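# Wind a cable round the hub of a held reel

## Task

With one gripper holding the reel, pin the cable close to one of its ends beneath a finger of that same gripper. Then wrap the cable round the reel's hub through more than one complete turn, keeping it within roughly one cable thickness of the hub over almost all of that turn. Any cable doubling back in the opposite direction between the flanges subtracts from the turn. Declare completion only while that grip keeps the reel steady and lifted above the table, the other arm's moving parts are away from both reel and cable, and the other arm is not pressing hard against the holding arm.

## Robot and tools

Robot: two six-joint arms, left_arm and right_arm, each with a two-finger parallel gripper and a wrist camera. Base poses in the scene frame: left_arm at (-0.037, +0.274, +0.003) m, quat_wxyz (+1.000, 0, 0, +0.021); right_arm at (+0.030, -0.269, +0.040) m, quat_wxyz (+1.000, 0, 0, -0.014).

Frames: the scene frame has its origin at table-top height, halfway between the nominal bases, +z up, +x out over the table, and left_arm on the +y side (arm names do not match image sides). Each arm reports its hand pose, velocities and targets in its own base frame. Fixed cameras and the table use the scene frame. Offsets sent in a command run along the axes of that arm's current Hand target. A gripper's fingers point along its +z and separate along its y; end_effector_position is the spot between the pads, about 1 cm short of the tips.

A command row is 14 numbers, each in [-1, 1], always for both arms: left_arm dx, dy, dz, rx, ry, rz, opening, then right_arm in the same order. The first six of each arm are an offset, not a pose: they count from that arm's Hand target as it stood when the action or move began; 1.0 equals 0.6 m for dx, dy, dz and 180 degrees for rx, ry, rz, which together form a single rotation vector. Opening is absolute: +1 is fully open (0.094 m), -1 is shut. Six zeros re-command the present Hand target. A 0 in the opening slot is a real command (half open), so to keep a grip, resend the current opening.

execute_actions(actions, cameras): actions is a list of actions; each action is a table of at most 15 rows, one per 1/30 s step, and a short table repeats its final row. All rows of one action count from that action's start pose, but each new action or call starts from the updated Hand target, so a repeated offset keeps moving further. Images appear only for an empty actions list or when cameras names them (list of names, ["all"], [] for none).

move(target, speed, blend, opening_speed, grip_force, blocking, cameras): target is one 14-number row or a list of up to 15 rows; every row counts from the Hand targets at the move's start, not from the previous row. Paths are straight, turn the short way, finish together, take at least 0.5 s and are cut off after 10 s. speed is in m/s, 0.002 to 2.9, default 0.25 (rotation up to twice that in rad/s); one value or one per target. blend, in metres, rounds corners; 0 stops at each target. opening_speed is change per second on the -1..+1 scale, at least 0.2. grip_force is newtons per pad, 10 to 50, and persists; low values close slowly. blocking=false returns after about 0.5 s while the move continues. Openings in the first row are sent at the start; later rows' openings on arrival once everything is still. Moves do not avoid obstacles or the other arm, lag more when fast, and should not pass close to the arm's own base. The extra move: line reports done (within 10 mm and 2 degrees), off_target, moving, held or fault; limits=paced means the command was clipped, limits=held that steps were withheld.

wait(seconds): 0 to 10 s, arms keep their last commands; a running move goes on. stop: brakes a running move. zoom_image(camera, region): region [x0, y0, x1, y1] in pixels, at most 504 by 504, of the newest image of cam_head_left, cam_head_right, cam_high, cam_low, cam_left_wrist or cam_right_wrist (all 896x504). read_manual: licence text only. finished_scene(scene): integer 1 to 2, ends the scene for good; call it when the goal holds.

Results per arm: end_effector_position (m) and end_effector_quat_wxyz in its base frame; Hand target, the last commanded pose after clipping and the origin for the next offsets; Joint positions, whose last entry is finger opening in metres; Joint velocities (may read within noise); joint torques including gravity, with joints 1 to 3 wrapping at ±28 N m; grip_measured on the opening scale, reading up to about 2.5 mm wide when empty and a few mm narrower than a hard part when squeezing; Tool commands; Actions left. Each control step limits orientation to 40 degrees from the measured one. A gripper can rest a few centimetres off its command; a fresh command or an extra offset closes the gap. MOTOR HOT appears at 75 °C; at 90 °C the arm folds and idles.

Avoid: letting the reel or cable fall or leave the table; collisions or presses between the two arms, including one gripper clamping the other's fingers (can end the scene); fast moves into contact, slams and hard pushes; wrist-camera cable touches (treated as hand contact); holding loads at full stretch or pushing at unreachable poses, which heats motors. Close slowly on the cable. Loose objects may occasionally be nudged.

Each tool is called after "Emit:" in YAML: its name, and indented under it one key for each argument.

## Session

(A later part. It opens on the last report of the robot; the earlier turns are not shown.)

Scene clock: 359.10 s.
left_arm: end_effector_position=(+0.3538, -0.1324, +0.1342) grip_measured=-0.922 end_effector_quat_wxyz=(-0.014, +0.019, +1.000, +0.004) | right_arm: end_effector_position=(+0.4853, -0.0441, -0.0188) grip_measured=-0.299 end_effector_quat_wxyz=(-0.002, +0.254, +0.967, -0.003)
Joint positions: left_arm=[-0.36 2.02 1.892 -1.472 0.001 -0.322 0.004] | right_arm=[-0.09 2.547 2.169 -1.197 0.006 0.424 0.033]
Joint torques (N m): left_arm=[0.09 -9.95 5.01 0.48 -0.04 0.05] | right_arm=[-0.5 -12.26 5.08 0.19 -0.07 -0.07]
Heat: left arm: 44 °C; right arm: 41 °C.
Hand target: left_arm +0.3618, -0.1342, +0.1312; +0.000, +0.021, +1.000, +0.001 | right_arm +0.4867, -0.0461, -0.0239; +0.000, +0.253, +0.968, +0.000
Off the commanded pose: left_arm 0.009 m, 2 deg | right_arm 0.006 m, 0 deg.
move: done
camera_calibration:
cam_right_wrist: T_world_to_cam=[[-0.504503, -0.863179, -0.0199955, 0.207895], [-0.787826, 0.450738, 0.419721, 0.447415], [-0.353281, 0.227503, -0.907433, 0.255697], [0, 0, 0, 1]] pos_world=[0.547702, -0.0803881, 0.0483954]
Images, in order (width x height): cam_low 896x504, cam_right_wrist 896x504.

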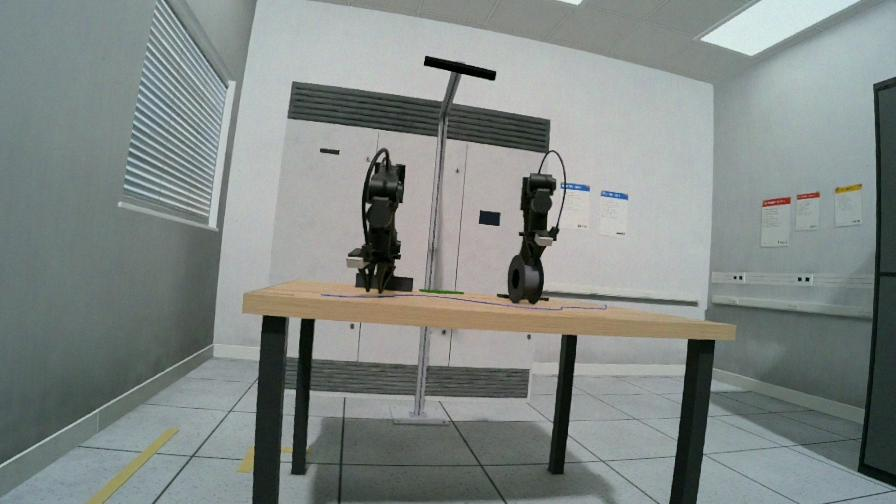

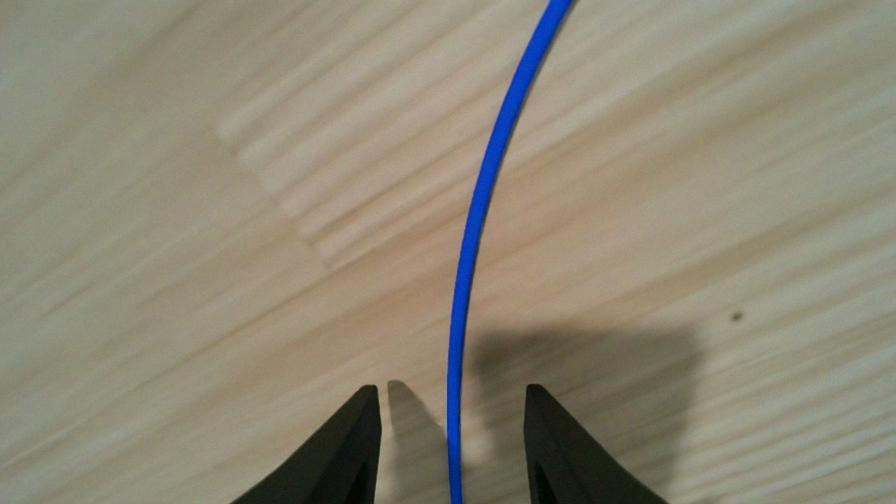

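Emit:
move:
  target:
    - [0,0,0,0,0,0,-1,0,0,0.017,0,0,0,-0.3]
  speed: 0.06

Emit:
move:
  target: [0,0,0,0,0,0,-1,0,0,0,0,0,0,-1]
  opening_speed: 0.8
  cameras: ["cam_right_wrist"]

Scene clock: 363.07 s.
left_arm: end_effector_position=(+0.3538, -0.1324, +0.1342) grip_measured=-0.922 end_effector_quat_wxyz=(-0.014, +0.019, +1.000, +0.004) | right_arm: end_effector_position=(+0.4863, -0.0442, -0.0252) grip_measured=-0.299 end_effector_quat_wxyz=(+0.002, +0.254, +0.967, -0.003)
Joint positions: left_arm=[-0.36 2.02 1.892 -1.472 0.001 -0.322 0.004] | right_arm=[-0.09 2.547 2.143 -1.164 0.006 0.424 0.033]
Joint torques (N m): left_arm=[0.09 -9.95 5.03 0.48 -0.04 0.05] | right_arm=[-0.61 -11.6 5.23 0.21 -0.1 -0.11]
Heat: left arm: 44 °C; right arm: 41 °C.
Hand target: left_arm +0.3618, -0.1342, +0.1312; +0.000, +0.021, +1.000, +0.001 | right_arm +0.4867, -0.0461, -0.0341; +0.000, +0.253, +0.968, +0.000
Off the commanded pose: left_arm 0.009 m, 2 deg | right_arm 0.009 m, 0 deg.
move: done

Scene clock: 364.17 s.
left_arm: end_effector_position=(+0.3538, -0.1324, +0.1342) grip_measured=-0.922 end_effector_quat_wxyz=(-0.014, +0.019, +1.000, +0.004) | right_arm: end_effector_position=(+0.4864, -0.0442, -0.0252) grip_measured=-0.988 end_effector_quat_wxyz=(+0.002, +0.254, +0.967, -0.002)
Joint positions: left_arm=[-0.36 2.02 1.892 -1.472 0.001 -0.322 0.004] | right_arm=[-0.09 2.547 2.143 -1.163 0.006 0.423 0.001]
Joint torques (N m): left_arm=[0.1 -9.95 5.03 0.48 -0.04 0.05] | right_arm=[-0.57 -11.54 5.23 0.25 -0.1 -0.07]
Heat: left arm: 44 °C; right arm: 41 °C.
Hand target: left_arm +0.3618, -0.1342, +0.1312; +0.000, +0.021, +1.000, +0.001 | right_arm +0.4866, -0.0461, -0.0341; +0.000, +0.253, +0.968, +0.000
Off the commanded pose: left_arm 0.009 m, 2 deg | right_arm 0.009 m, 0 deg.
move: done
camera_calibration:
cam_right_wrist: T_world_to_cam=[[-0.5033, -0.863797, -0.0233319, 0.207503], [-0.791654, 0.450106, 0.413146, 0.452666], [-0.346372, 0.226407, -0.910366, 0.246801], [0, 0, 0, 1]] pos_world=[0.548276, -0.0803844, 0.0425036]
Images, in order (width x height): cam_right_wrist 896x504.

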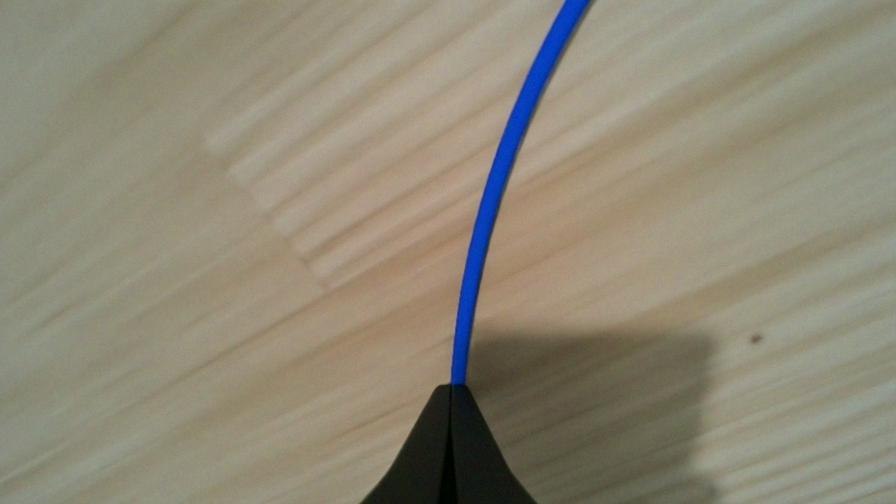

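Emit:
move:
  target:
    - [0,0,0,0,0,0,-1,0,0,-0.01,0,0,0,-0.4]
    - [0,0,0,0,0,0,-1,0,0,0.014,0,0,0,-0.4]
  speed: 0.06
  cameras: ["cam_right_wrist"]

Scene clock: 368.27 s.
left_arm: end_effector_position=(+0.3538, -0.1324, +0.1342) grip_measured=-0.922 end_effector_quat_wxyz=(-0.014, +0.019, +1.000, +0.004) | right_arm: end_effector_position=(+0.4875, -0.0443, -0.0297) grip_measured=-0.401 end_effector_quat_wxyz=(+0.006, +0.254, +0.967, -0.002)
Joint positions: left_arm=[-0.36 2.02 1.892 -1.472 0.001 -0.322 0.004] | right_arm=[-0.09 2.547 2.125 -1.137 0.006 0.423 0.028]
Joint torques (N m): left_arm=[0.09 -9.95 5.03 0.48 -0.04 0.05] | right_arm=[-0.59 -10.91 5.12 0.23 -0.11 -0.08]
Heat: left arm: 44 °C; right arm: 40 °C.
Hand target: left_arm +0.3618, -0.1342, +0.1312; +0.000, +0.021, +1.000, +0.001 | right_arm +0.4867, -0.0461, -0.0425; +0.000, +0.253, +0.968, +0.000
Off the commanded pose: left_arm 0.009 m, 2 deg | right_arm 0.013 m, 1 deg.
move: off_target (right_arm)
camera_calibration:
cam_right_wrist: T_world_to_cam=[[-0.503159, -0.863784, -0.0266059, 0.207751], [-0.794769, 0.450427, 0.406765, 0.456751], [-0.339373, 0.225813, -0.913145, 0.239583], [0, 0, 0, 1]] pos_world=[0.548851, -0.0803822, 0.0385113]
Images, in order (width x height): cam_right_wrist 896x504.

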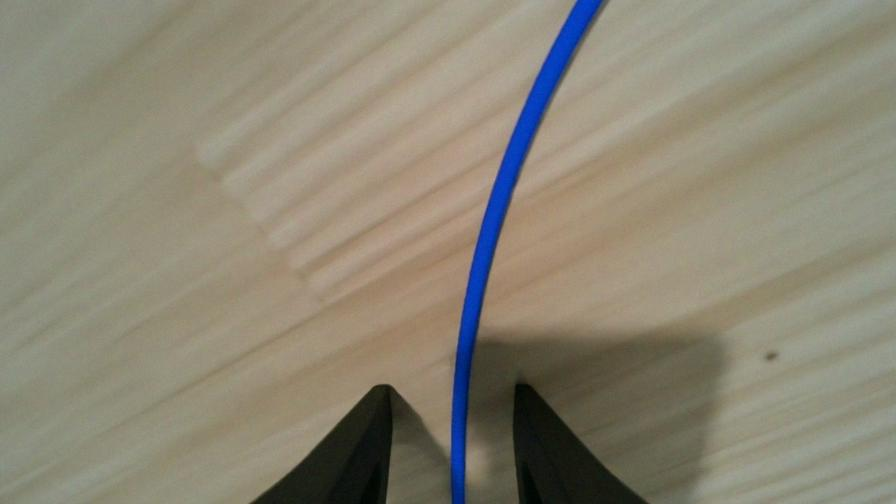

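Emit:
move:
  target: [0,0,0,0,0,0,-1,0,0,0,0,0,0,-1]
  opening_speed: 0.8
  cameras: ["cam_right_wrist"]

Scene clock: 371.07 s.
left_arm: end_effector_position=(+0.3538, -0.1324, +0.1342) grip_measured=-0.922 end_effector_quat_wxyz=(-0.014, +0.019, +1.000, +0.004) | right_arm: end_effector_position=(+0.4876, -0.0443, -0.0297) grip_measured=-0.953 end_effector_quat_wxyz=(+0.006, +0.254, +0.967, -0.002)
Joint positions: left_arm=[-0.36 2.02 1.892 -1.472 0.001 -0.322 0.004] | right_arm=[-0.09 2.547 2.125 -1.137 0.006 0.423 0.002]
Joint torques (N m): left_arm=[0.09 -9.95 5.01 0.48 -0.04 0.05] | right_arm=[-0.49 -10.89 5.15 0.24 -0.1 -0.09]
Heat: left arm: 44 °C; right arm: 40 °C.
Hand target: left_arm +0.3618, -0.1342, +0.1312; +0.000, +0.021, +1.000, +0.001 | right_arm +0.4866, -0.0461, -0.0425; +0.000, +0.253, +0.968, +0.000
Off the commanded pose: left_arm 0.009 m, 2 deg | right_arm 0.013 m, 1 deg.
move: off_target (right_arm)
camera_calibration:
cam_right_wrist: T_world_to_cam=[[-0.50276, -0.864013, -0.0267277, 0.207569], [-0.795115, 0.450096, 0.406454, 0.457005], [-0.339152, 0.225601, -0.91328, 0.239483], [0, 0, 0, 1]] pos_world=[0.54895, -0.0803816, 0.0385116]
Images, in order (width x height): cam_right_wrist 896x504.

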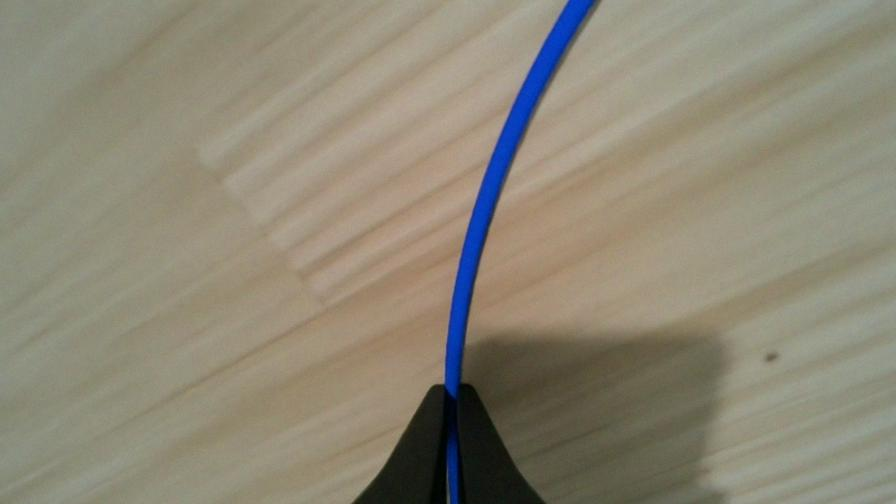

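Emit:
move:
  target: [0,0,0,0,0,0,-1,0,0,-0.18,0,0,0,-1]
  speed: 0.15
  cameras: ["cam_right_wrist","cam_head_right","cam_low","cam_high"]

Scene clock: 375.70 s.
left_arm: end_effector_position=(+0.3538, -0.1324, +0.1342) grip_measured=-0.922 end_effector_quat_wxyz=(-0.014, +0.019, +1.000, +0.004) | right_arm: end_effector_position=(+0.4840, -0.0439, +0.0703) grip_measured=-0.955 end_effector_quat_wxyz=(+0.003, +0.254, +0.967, -0.002)
Joint positions: left_arm=[-0.36 2.02 1.892 -1.472 0.001 -0.322 0.004] | right_arm=[-0.09 2.547 2.525 -1.543 0.006 0.423 0.002]
Joint torques (N m): left_arm=[0.09 -9.94 5.03 0.47 -0.04 0.05] | right_arm=[-0.5 -10.7 7.91 -0.06 -0.11 -0.06]
Heat: left arm: 44 °C; right arm: 41 °C.
Hand target: left_arm +0.3618, -0.1342, +0.1312; +0.000, +0.021, +1.000, +0.001 | right_arm +0.4867, -0.0461, +0.0655; +0.000, +0.253, +0.968, +0.000
Off the commanded pose: left_arm 0.009 m, 2 deg | right_arm 0.006 m, 0 deg.
move: done
camera_calibration:
cam_right_wrist: T_world_to_cam=[[-0.502996, -0.863966, -0.0236256, 0.208595], [-0.792111, 0.449882, 0.412511, 0.411372], [-0.345767, 0.226205, -0.910646, 0.33259], [0, 0, 0, 1]] pos_world=[0.545774, -0.0800838, 0.138104]
Images, in order (width x height): cam_head_right 896x504, cam_high 896x504, cam_low 896x504, cam_right_wrist 896x504.

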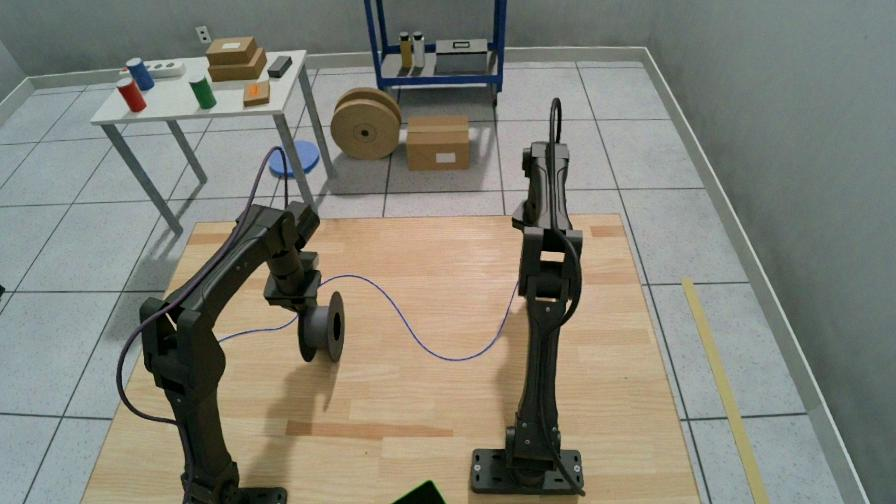

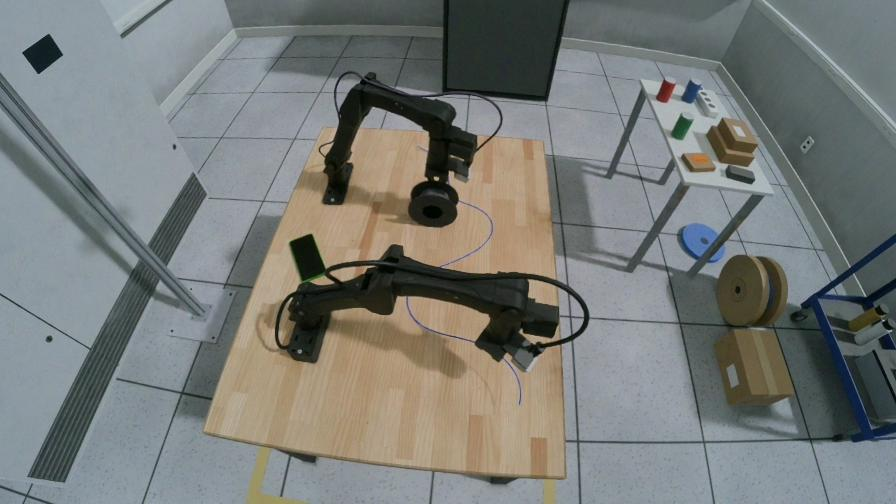

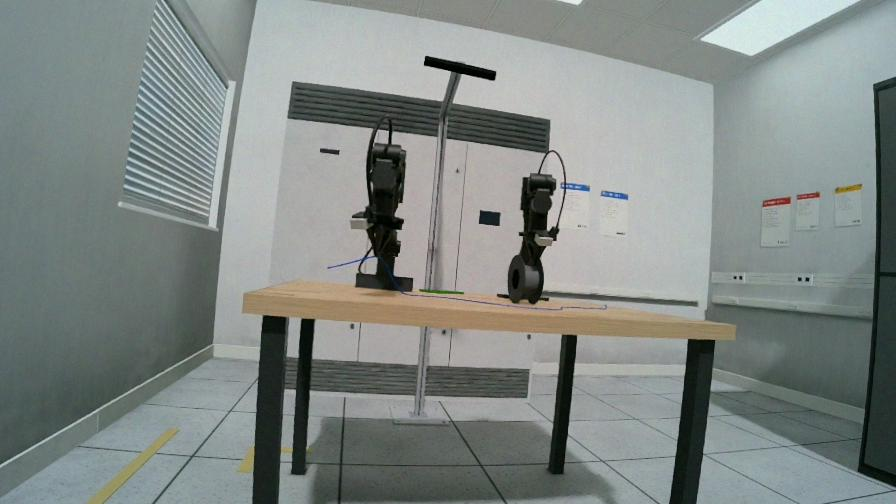

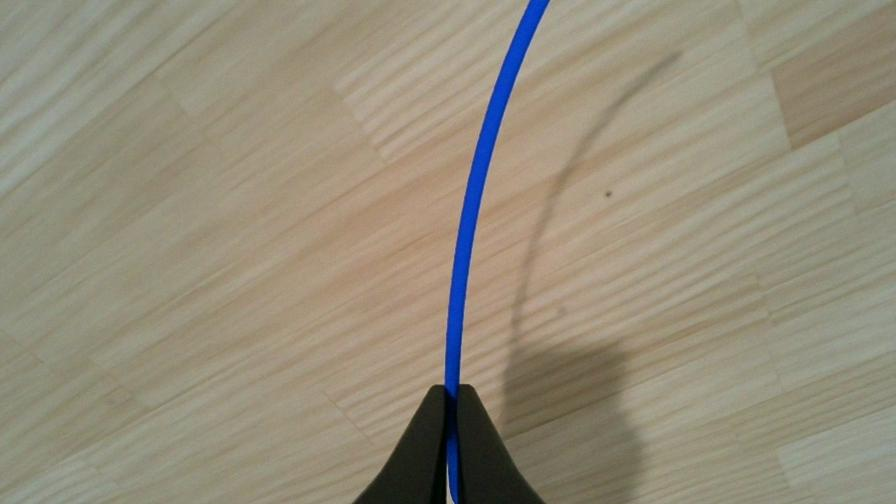

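Emit:
move:
  target:
    - [0,0,0,0,0,0,-1,0.366,0.108,0,0,0,0.194,-1]
    - [0,0,0,0,0,0,-1,0.366,0.108,0.155,0,0,0.194,-1]
  speed: 0.2
  cameras: ["cam_right_wrist","cam_head_right","cam_low"]

Scene clock: 415.93 s.
left_arm: end_effector_position=(+0.3538, -0.1324, +0.1342) grip_measured=-0.922 end_effector_quat_wxyz=(-0.014, +0.019, +1.000, +0.004) | right_arm: end_effector_position=(+0.3249, +0.1195, -0.0229) grip_measured=-0.955 end_effector_quat_wxyz=(-0.005, +0.527, +0.850, +0.004)
Joint positions: left_arm=[-0.36 2.02 1.892 -1.472 0.001 -0.322 0.004] | right_arm=[0.343 2.002 1.217 -0.785 -0.013 1.452 0.002]
Joint torques (N m): left_arm=[0.1 -9.94 5.03 0.48 -0.04 0.05] | right_arm=[0.02 -7.62 5.04 0.18 0.1 0.12]
Heat: left arm: 43 °C; right arm: 42 °C.
Hand target: left_arm +0.3618, -0.1342, +0.1312; +0.000, +0.021, +1.000, +0.001 | right_arm +0.3268, +0.1178, -0.0275; +0.000, +0.531, +0.847, +0.000
Off the commanded pose: left_arm 0.009 m, 2 deg | right_arm 0.005 m, 1 deg.
move: done
camera_calibration:
cam_right_wrist: T_world_to_cam=[[-0.901453, -0.431905, -0.0290008, 0.345231], [-0.401365, 0.808859, 0.429713, 0.0809139], [-0.162138, 0.399006, -0.9025, 0.0756136], [0, 0, 0, 1]] pos_world=[0.355945, 0.0534886, 0.0434834]
Images, in order (width x height): cam_head_right 896x504, cam_low 896x504, cam_right_wrist 896x504.

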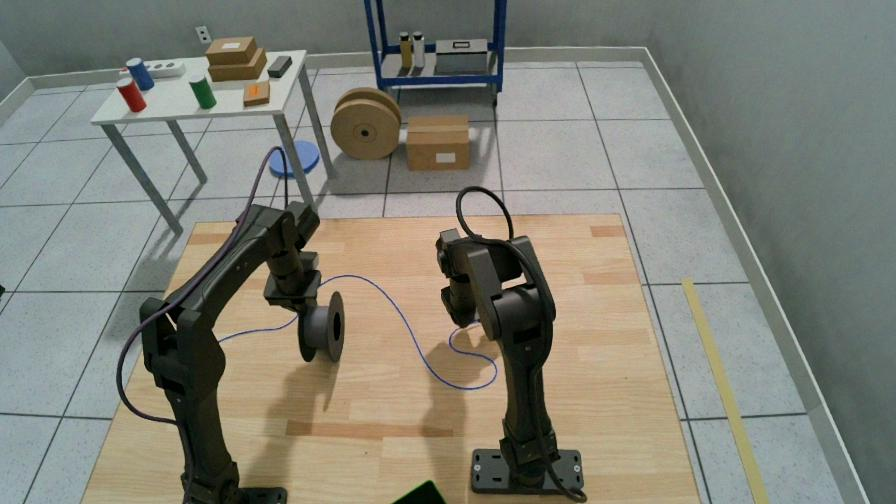

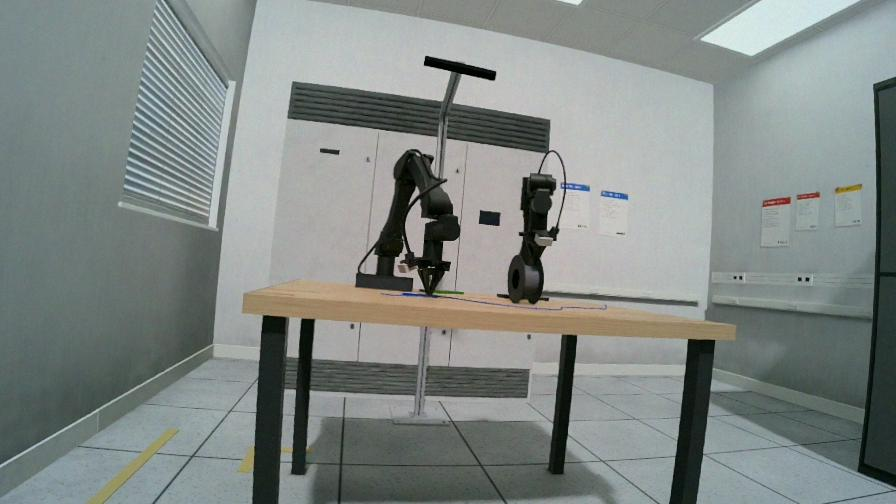

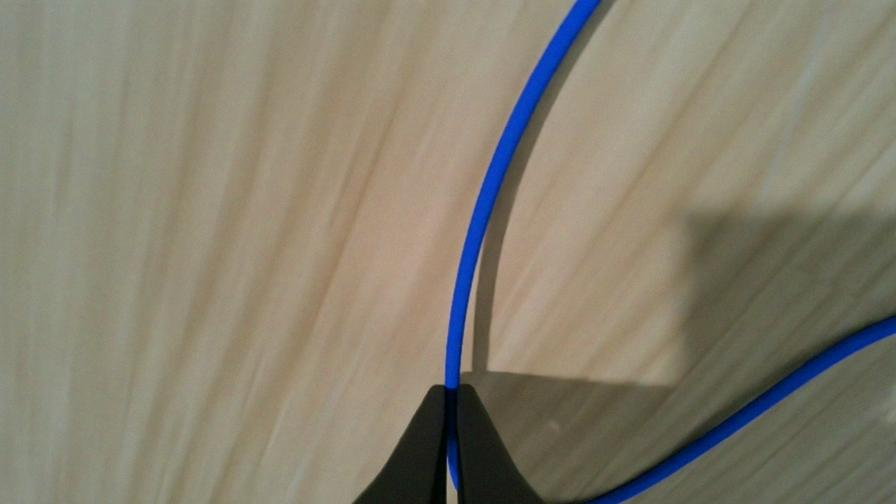

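Emit:
move:
  target: [0,0,0,0,0,0,-1,0,0,0,0,0,0,-0.5]
  opening_speed: 1

Emit:
move:
  target: [0,0,0,0,0,0,-1,0,0,-0.15,0,0,0,-0.2]
  speed: 0.2
  cameras: ["cam_right_wrist","cam_head_right"]

Scene clock: 418.63 s.
left_arm: end_effector_position=(+0.3538, -0.1324, +0.1342) grip_measured=-0.922 end_effector_quat_wxyz=(-0.014, +0.019, +1.000, +0.004) | right_arm: end_effector_position=(+0.3253, +0.1196, -0.0229) grip_measured=-0.501 end_effector_quat_wxyz=(-0.004, +0.527, +0.850, +0.005)
Joint positions: left_arm=[-0.36 2.02 1.892 -1.472 0.001 -0.322 0.004] | right_arm=[0.343 2.002 1.217 -0.783 -0.013 1.453 0.023]
Joint torques (N m): left_arm=[0.09 -9.94 5.03 0.48 -0.04 0.05] | right_arm=[-0.12 -7.57 5.14 0.14 0.08 0.1]
Heat: left arm: 43 °C; right arm: 42 °C.
Hand target: left_arm +0.3618, -0.1342, +0.1312; +0.000, +0.021, +1.000, +0.001 | right_arm +0.3267, +0.1178, -0.0275; +0.000, +0.531, +0.847, +0.000
Off the commanded pose: left_arm 0.009 m, 2 deg | right_arm 0.005 m, 1 deg.
move: done

Scene clock: 419.93 s.
left_arm: end_effector_position=(+0.3538, -0.1324, +0.1342) grip_measured=-0.922 end_effector_quat_wxyz=(-0.014, +0.019, +1.000, +0.004) | right_arm: end_effector_position=(+0.3212, +0.1181, +0.0473) grip_measured=-0.201 end_effector_quat_wxyz=(-0.017, +0.527, +0.850, -0.011)
Joint positions: left_arm=[-0.36 2.02 1.892 -1.472 0.001 -0.322 0.004] | right_arm=[0.343 1.917 1.398 -1.091 -0.013 1.453 0.038]
Joint torques (N m): left_arm=[0.09 -9.94 5.03 0.48 -0.04 0.05] | right_arm=[0.05 -11.15 7.17 -0.22 0.11 0.1]
Heat: left arm: 43 °C; right arm: 42 °C.
Hand target: left_arm +0.3618, -0.1342, +0.1312; +0.000, +0.021, +1.000, +0.001 | right_arm +0.3268, +0.1178, +0.0626; +0.000, +0.531, +0.847, +0.000
Off the commanded pose: left_arm 0.009 m, 2 deg | right_arm 0.016 m, 2 deg.
move: off_target (right_arm)
camera_calibration:
cam_right_wrist: T_world_to_cam=[[-0.902102, -0.431397, 0.0104495, 0.341639], [-0.384654, 0.814861, 0.433638, 0.0440475], [-0.195585, 0.387166, -0.901026, 0.150988], [0, 0, 0, 1]] pos_world=[0.354667, 0.0530317, 0.113374]
Images, in order (width x height): cam_head_right 896x504, cam_right_wrist 896x504.

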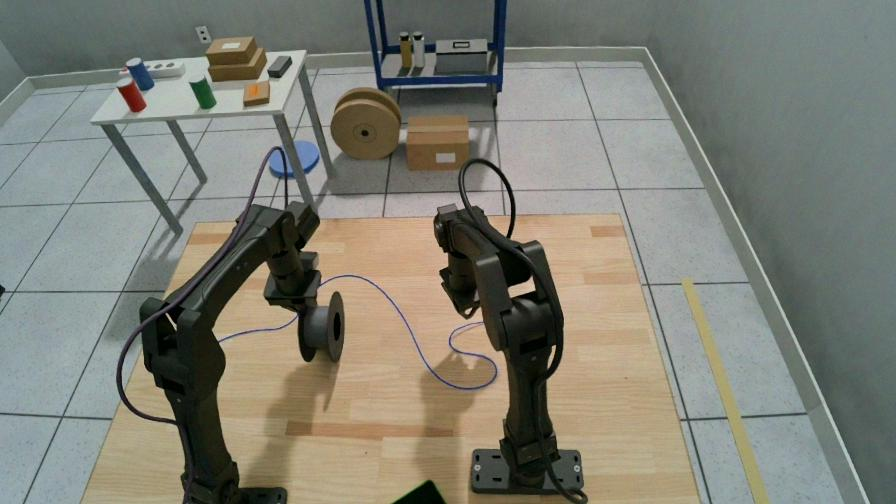

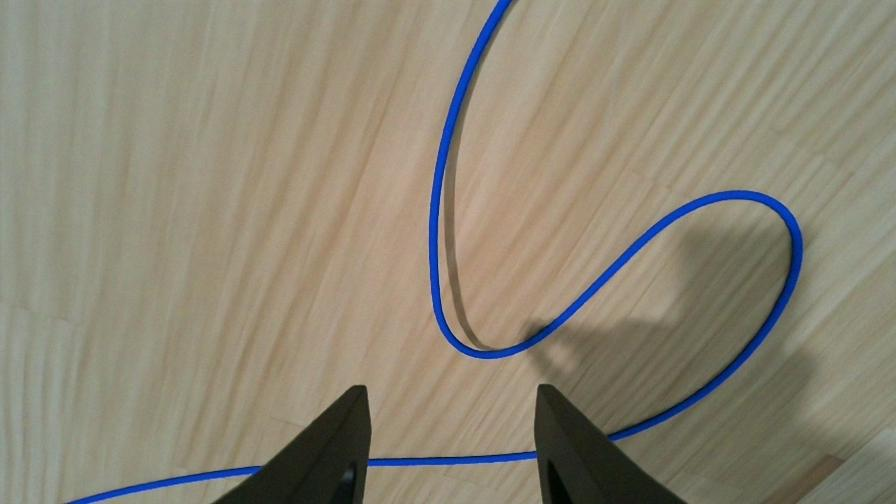

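Emit:
move:
  target: [0,0,0,0,0,0,-1,-0.0965,-0.0222,0.0,0,0,-0.873,-0.1]
  speed: 0.5
  cameras: ["cam_right_wrist","cam_head_right"]

Scene clock: 440.63 s.
left_arm: end_effector_position=(+0.3538, -0.1324, +0.1342) grip_measured=-0.922 end_effector_quat_wxyz=(-0.014, +0.019, +1.000, +0.004) | right_arm: end_effector_position=(+0.3352, +0.0598, +0.0474) grip_measured=-0.101 end_effector_quat_wxyz=(+0.022, +0.724, -0.690, -0.009)
Joint positions: left_arm=[-0.36 2.02 1.892 -1.472 0.001 -0.322 0.004] | right_arm=[0.18 1.917 1.398 -1.098 0.011 -1.439 0.042]
Joint torques (N m): left_arm=[0.09 -9.94 5.01 0.48 -0.04 0.04] | right_arm=[-0.58 -11.79 6.09 -0.09 -0.11 -0.16]
Heat: left arm: 43 °C; right arm: 40 °C.
Hand target: left_arm +0.3618, -0.1342, +0.1312; +0.000, +0.021, +1.000, +0.001 | right_arm +0.3401, +0.0599, +0.0626; +0.000, +0.725, -0.689, +0.000
Off the commanded pose: left_arm 0.009 m, 2 deg | right_arm 0.016 m, 3 deg.
move: off_target (right_arm)
camera_calibration:
cam_right_wrist: T_world_to_cam=[[0.996997, 0.0324588, -0.0703165, -0.331288], [0.0598686, -0.898979, 0.433882, 0.0503645], [-0.0491297, -0.436788, -0.898222, 0.176375], [0, 0, 0, 1]] pos_world=[0.335943, 0.133068, 0.113276]
Images, in order (width x height): cam_head_right 896x504, cam_right_wrist 896x504.

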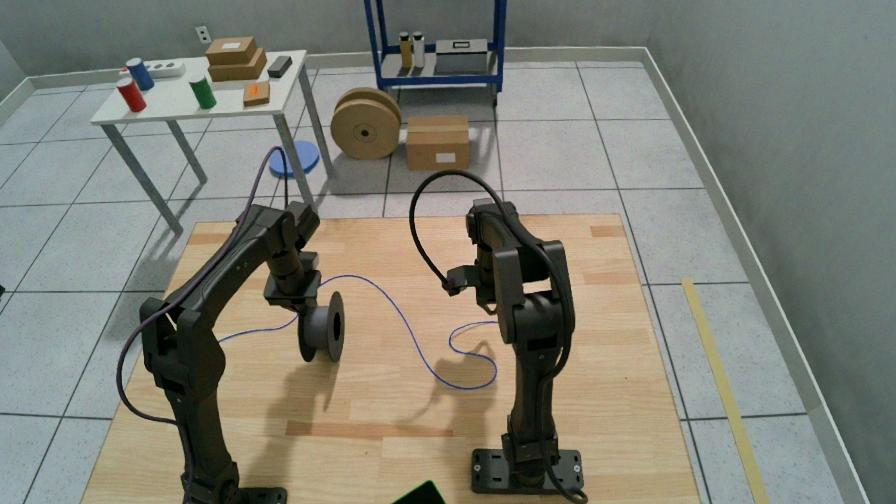

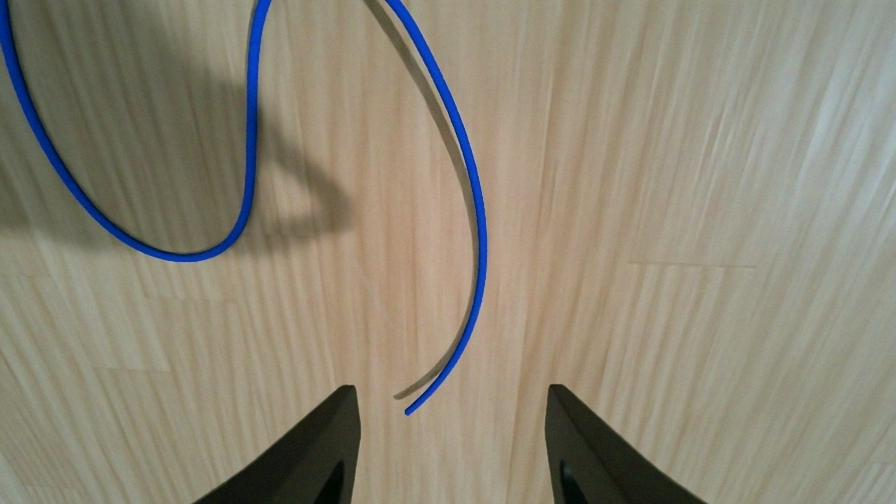

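Emit:
move:
  target: [0,0,0,0,0,0,-1,-0.0333,-0.0195,0.1,0,0,0,-0.3]
  speed: 0.2
  cameras: ["cam_right_wrist"]

Scene clock: 449.17 s.
left_arm: end_effector_position=(+0.3538, -0.1324, +0.1342) grip_measured=-0.922 end_effector_quat_wxyz=(-0.014, +0.019, +1.000, +0.004) | right_arm: end_effector_position=(+0.3501, +0.0771, +0.0072) grip_measured=-0.299 end_effector_quat_wxyz=(+0.002, +0.727, -0.686, +0.005)
Joint positions: left_arm=[-0.36 2.02 1.892 -1.472 0.001 -0.322 0.004] | right_arm=[0.22 1.99 1.334 -0.913 0.011 -1.409 0.033]
Joint torques (N m): left_arm=[0.09 -9.94 5.03 0.48 -0.04 0.05] | right_arm=[0.28 -7.86 5.34 0.18 -0.16 0.11]
Heat: left arm: 43 °C; right arm: 40 °C.
Hand target: left_arm +0.3618, -0.1342, +0.1312; +0.000, +0.021, +1.000, +0.001 | right_arm +0.3507, +0.0806, +0.0026; +0.000, +0.725, -0.688, +0.000
Off the commanded pose: left_arm 0.009 m, 2 deg | right_arm 0.006 m, 1 deg.
move: done
camera_calibration:
cam_right_wrist: T_world_to_cam=[[0.998809, 0.0430829, -0.0228977, -0.351431], [0.0487399, -0.902291, 0.428363, 0.0867175], [-0.00220525, -0.428969, -0.903317, 0.131602], [0, 0, 0, 1]] pos_world=[0.347076, 0.149838, 0.0736848]
Images, in order (width x height): cam_right_wrist 896x504.

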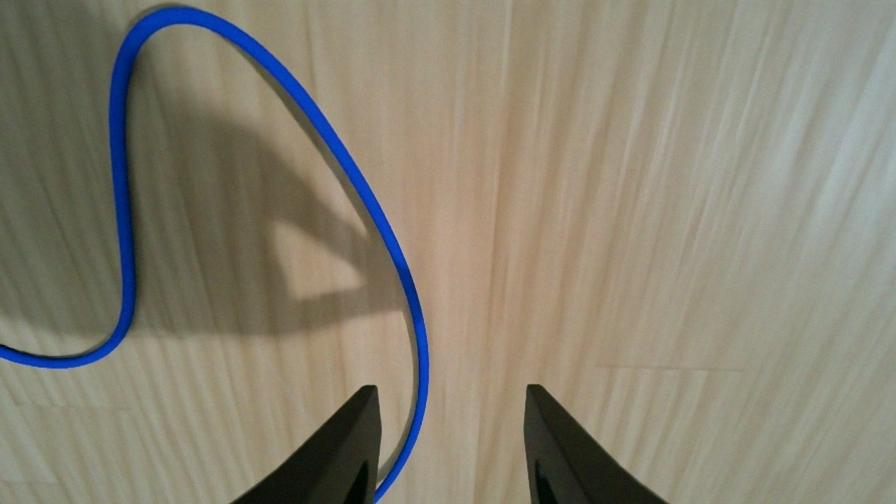

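Emit:
move:
  target: [0,0,0,0,0,0,-1,0,0.0155,0.045,0,0,-0.07,-0.3]
  speed: 0.1
  cameras: ["cam_right_wrist"]

Scene clock: 455.67 s.
left_arm: end_effector_position=(+0.3538, -0.1324, +0.1342) grip_measured=-0.922 end_effector_quat_wxyz=(-0.014, +0.019, +1.000, +0.004) | right_arm: end_effector_position=(+0.3444, +0.0758, -0.0168) grip_measured=-0.299 end_effector_quat_wxyz=(-0.002, +0.791, -0.612, +0.009)
Joint positions: left_arm=[-0.36 2.02 1.892 -1.472 0.001 -0.322 0.004] | right_arm=[0.22 2.001 1.243 -0.798 0.011 -1.604 0.033]
Joint torques (N m): left_arm=[0.09 -9.94 5.03 0.48 -0.04 0.05] | right_arm=[0.62 -7.27 4.72 0.13 -0.16 -0.11]
Heat: left arm: 43 °C; right arm: 40 °C.
Hand target: left_arm +0.3618, -0.1342, +0.1312; +0.000, +0.021, +1.000, +0.001 | right_arm +0.3413, +0.0800, -0.0245; +0.000, +0.796, -0.605, +0.000
Off the commanded pose: left_arm 0.009 m, 2 deg | right_arm 0.009 m, 2 deg.
move: done
camera_calibration:
cam_right_wrist: T_world_to_cam=[[0.971726, 0.235764, -0.0128213, -0.351291], [0.218307, -0.876436, 0.429187, 0.035802], [0.0899499, -0.419851, -0.903125, 0.0769027], [0, 0, 0, 1]] pos_world=[0.326625, 0.146488, 0.049583]
Images, in order (width x height): cam_right_wrist 896x504.

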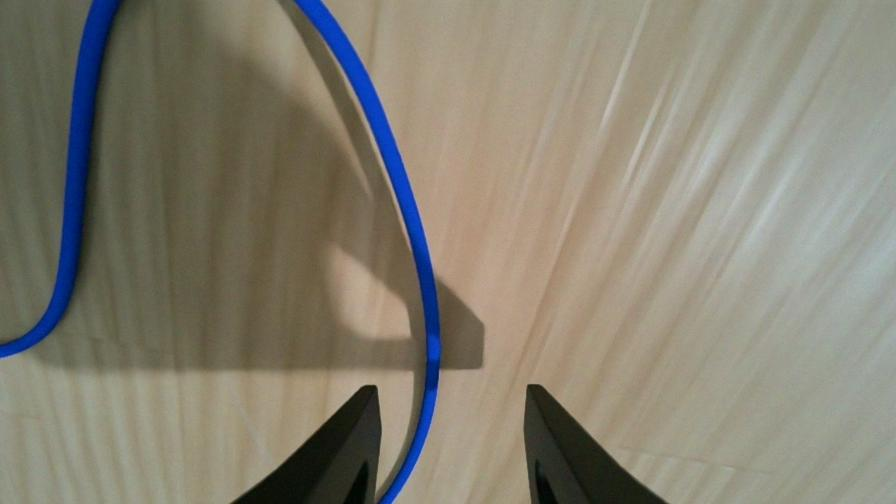

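Emit:
move:
  target: [0,0,0,0,0,0,-1,0,0.006,0.02,0,0,0,-0.4]
  speed: 0.06
  cameras: ["cam_right_wrist"]

Scene clock: 458.97 s.
left_arm: end_effector_position=(+0.3538, -0.1324, +0.1342) grip_measured=-0.922 end_effector_quat_wxyz=(-0.014, +0.019, +1.000, +0.004) | right_arm: end_effector_position=(+0.3410, +0.0750, -0.0290) grip_measured=-0.399 end_effector_quat_wxyz=(-0.002, +0.791, -0.612, +0.009)
Joint positions: left_arm=[-0.36 2.02 1.892 -1.472 0.001 -0.322 0.004] | right_arm=[0.22 2.014 1.206 -0.749 0.011 -1.605 0.028]
Joint torques (N m): left_arm=[0.1 -9.95 5.03 0.48 -0.04 0.05] | right_arm=[0.61 -7.21 4.56 0.14 -0.18 -0.09]
Heat: left arm: 43 °C; right arm: 40 °C.
Hand target: left_arm +0.3618, -0.1342, +0.1312; +0.000, +0.021, +1.000, +0.001 | right_arm +0.3378, +0.0791, -0.0365; +0.000, +0.796, -0.605, +0.000
Off the commanded pose: left_arm 0.009 m, 2 deg | right_arm 0.009 m, 1 deg.
move: done
camera_calibration:
cam_right_wrist: T_world_to_cam=[[0.971447, 0.236887, -0.0132684, -0.347914], [0.219506, -0.87613, 0.429201, 0.0406684], [0.0900472, -0.419858, -0.903112, 0.0658326], [0, 0, 0, 1]] pos_world=[0.323125, 0.145688, 0.037383]
Images, in order (width x height): cam_right_wrist 896x504.

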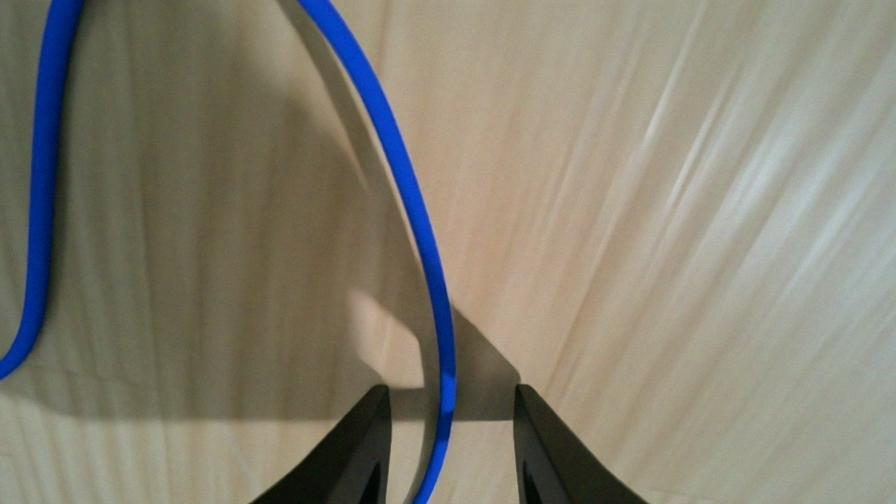

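Emit:
move:
  target: [0,0,0,0,0,0,-1,0,0,0.003,0,0,0,-1]
  opening_speed: 0.8

Emit:
move:
  target: [0,0,0,0,0,0,-1,0,0,-0.25,0,0,0,-1]
  speed: 0.2
  cameras: ["cam_right_wrist","cam_head_right","cam_low"]

Scene clock: 462.37 s.
left_arm: end_effector_position=(+0.3538, -0.1324, +0.1342) grip_measured=-0.922 end_effector_quat_wxyz=(-0.014, +0.019, +1.000, +0.004) | right_arm: end_effector_position=(+0.3426, +0.0754, -0.0290) grip_measured=-0.953 end_effector_quat_wxyz=(-0.004, +0.791, -0.612, +0.011)
Joint positions: left_arm=[-0.36 2.02 1.892 -1.472 0.001 -0.322 0.004] | right_arm=[0.22 2.014 1.206 -0.743 0.011 -1.605 0.002]
Joint torques (N m): left_arm=[0.09 -9.95 5.03 0.48 -0.04 0.04] | right_arm=[0.62 -6.93 4.56 0.11 -0.14 -0.06]
Heat: left arm: 43 °C; right arm: 40 °C.
Hand target: left_arm +0.3618, -0.1342, +0.1312; +0.000, +0.021, +1.000, +0.001 | right_arm +0.3378, +0.0791, -0.0383; +0.000, +0.796, -0.605, +0.000
Off the commanded pose: left_arm 0.009 m, 2 deg | right_arm 0.011 m, 2 deg.
move: off_target (right_arm)

Scene clock: 464.00 s.
left_arm: end_effector_position=(+0.3538, -0.1324, +0.1342) grip_measured=-0.922 end_effector_quat_wxyz=(-0.014, +0.019, +1.000, +0.004) | right_arm: end_effector_position=(+0.3351, +0.0737, +0.0932) grip_measured=-0.955 end_effector_quat_wxyz=(+0.022, +0.791, -0.611, -0.011)
Joint positions: left_arm=[-0.36 2.02 1.892 -1.472 0.001 -0.322 0.004] | right_arm=[0.22 1.895 1.554 -1.277 0.011 -1.605 0.002]
Joint torques (N m): left_arm=[0.09 -9.95 5.01 0.47 -0.04 0.05] | right_arm=[0.54 -11.41 7.6 -0.21 -0.13 -0.06]
Heat: left arm: 43 °C; right arm: 40 °C.
Hand target: left_arm +0.3618, -0.1342, +0.1312; +0.000, +0.021, +1.000, +0.001 | right_arm +0.3380, +0.0791, +0.1117; +0.000, +0.796, -0.605, +0.000
Off the commanded pose: left_arm 0.009 m, 2 deg | right_arm 0.019 m, 3 deg.
move: off_target (right_arm)
camera_calibration:
cam_right_wrist: T_world_to_cam=[[0.968734, 0.236744, -0.0742091, -0.33371], [0.245406, -0.870362, 0.426902, -0.0205957], [0.0364776, -0.431766, -0.901248, 0.194904], [0, 0, 0, 1]] pos_world=[0.32122, 0.145231, 0.159685]
Images, in order (width x height): cam_head_right 896x504, cam_low 896x504, cam_right_wrist 896x504.

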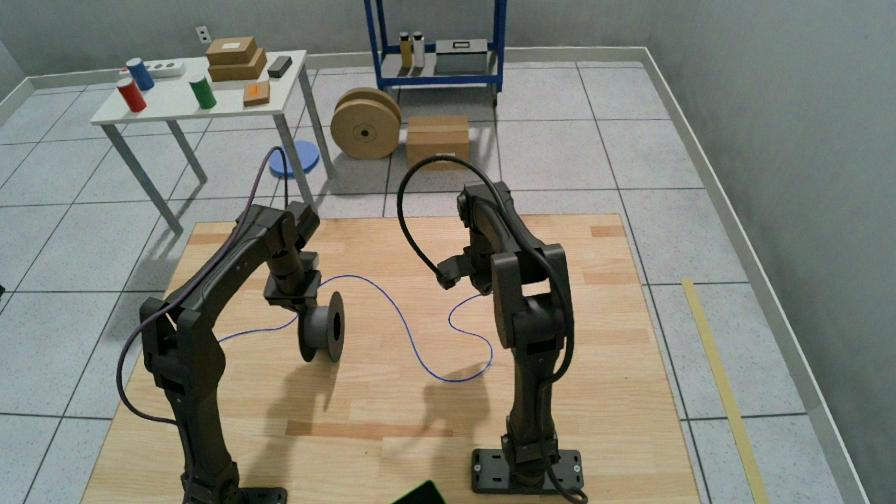

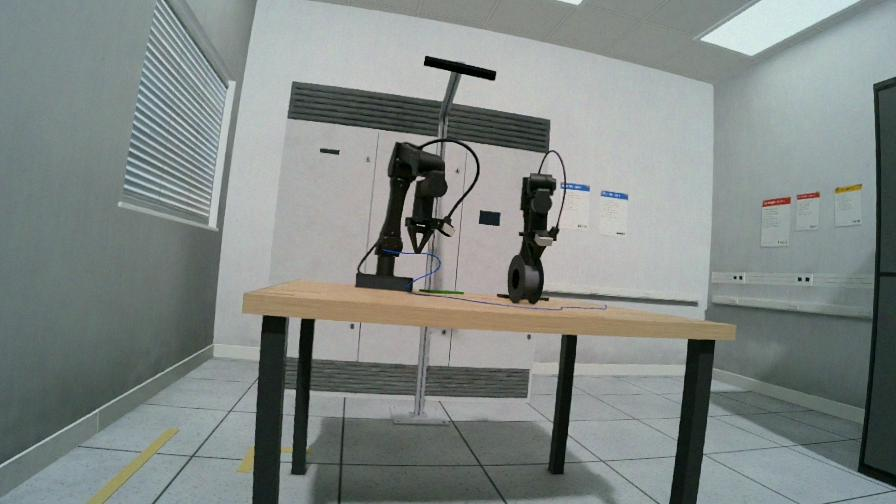

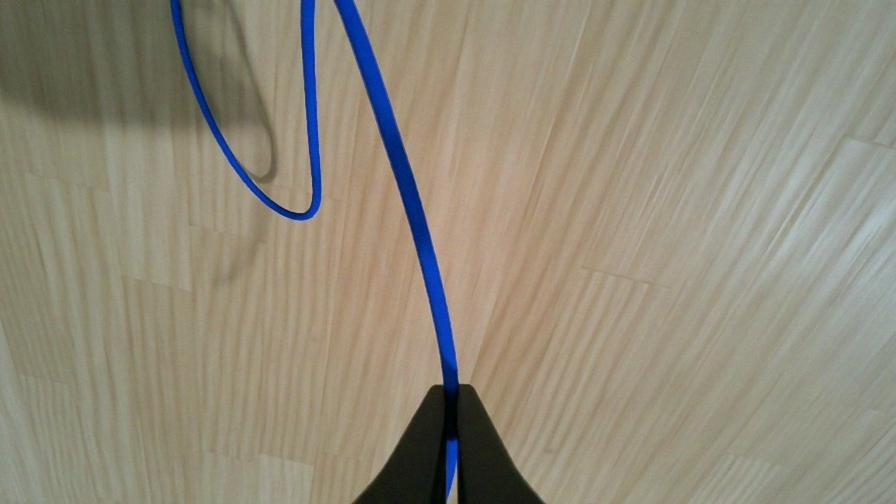

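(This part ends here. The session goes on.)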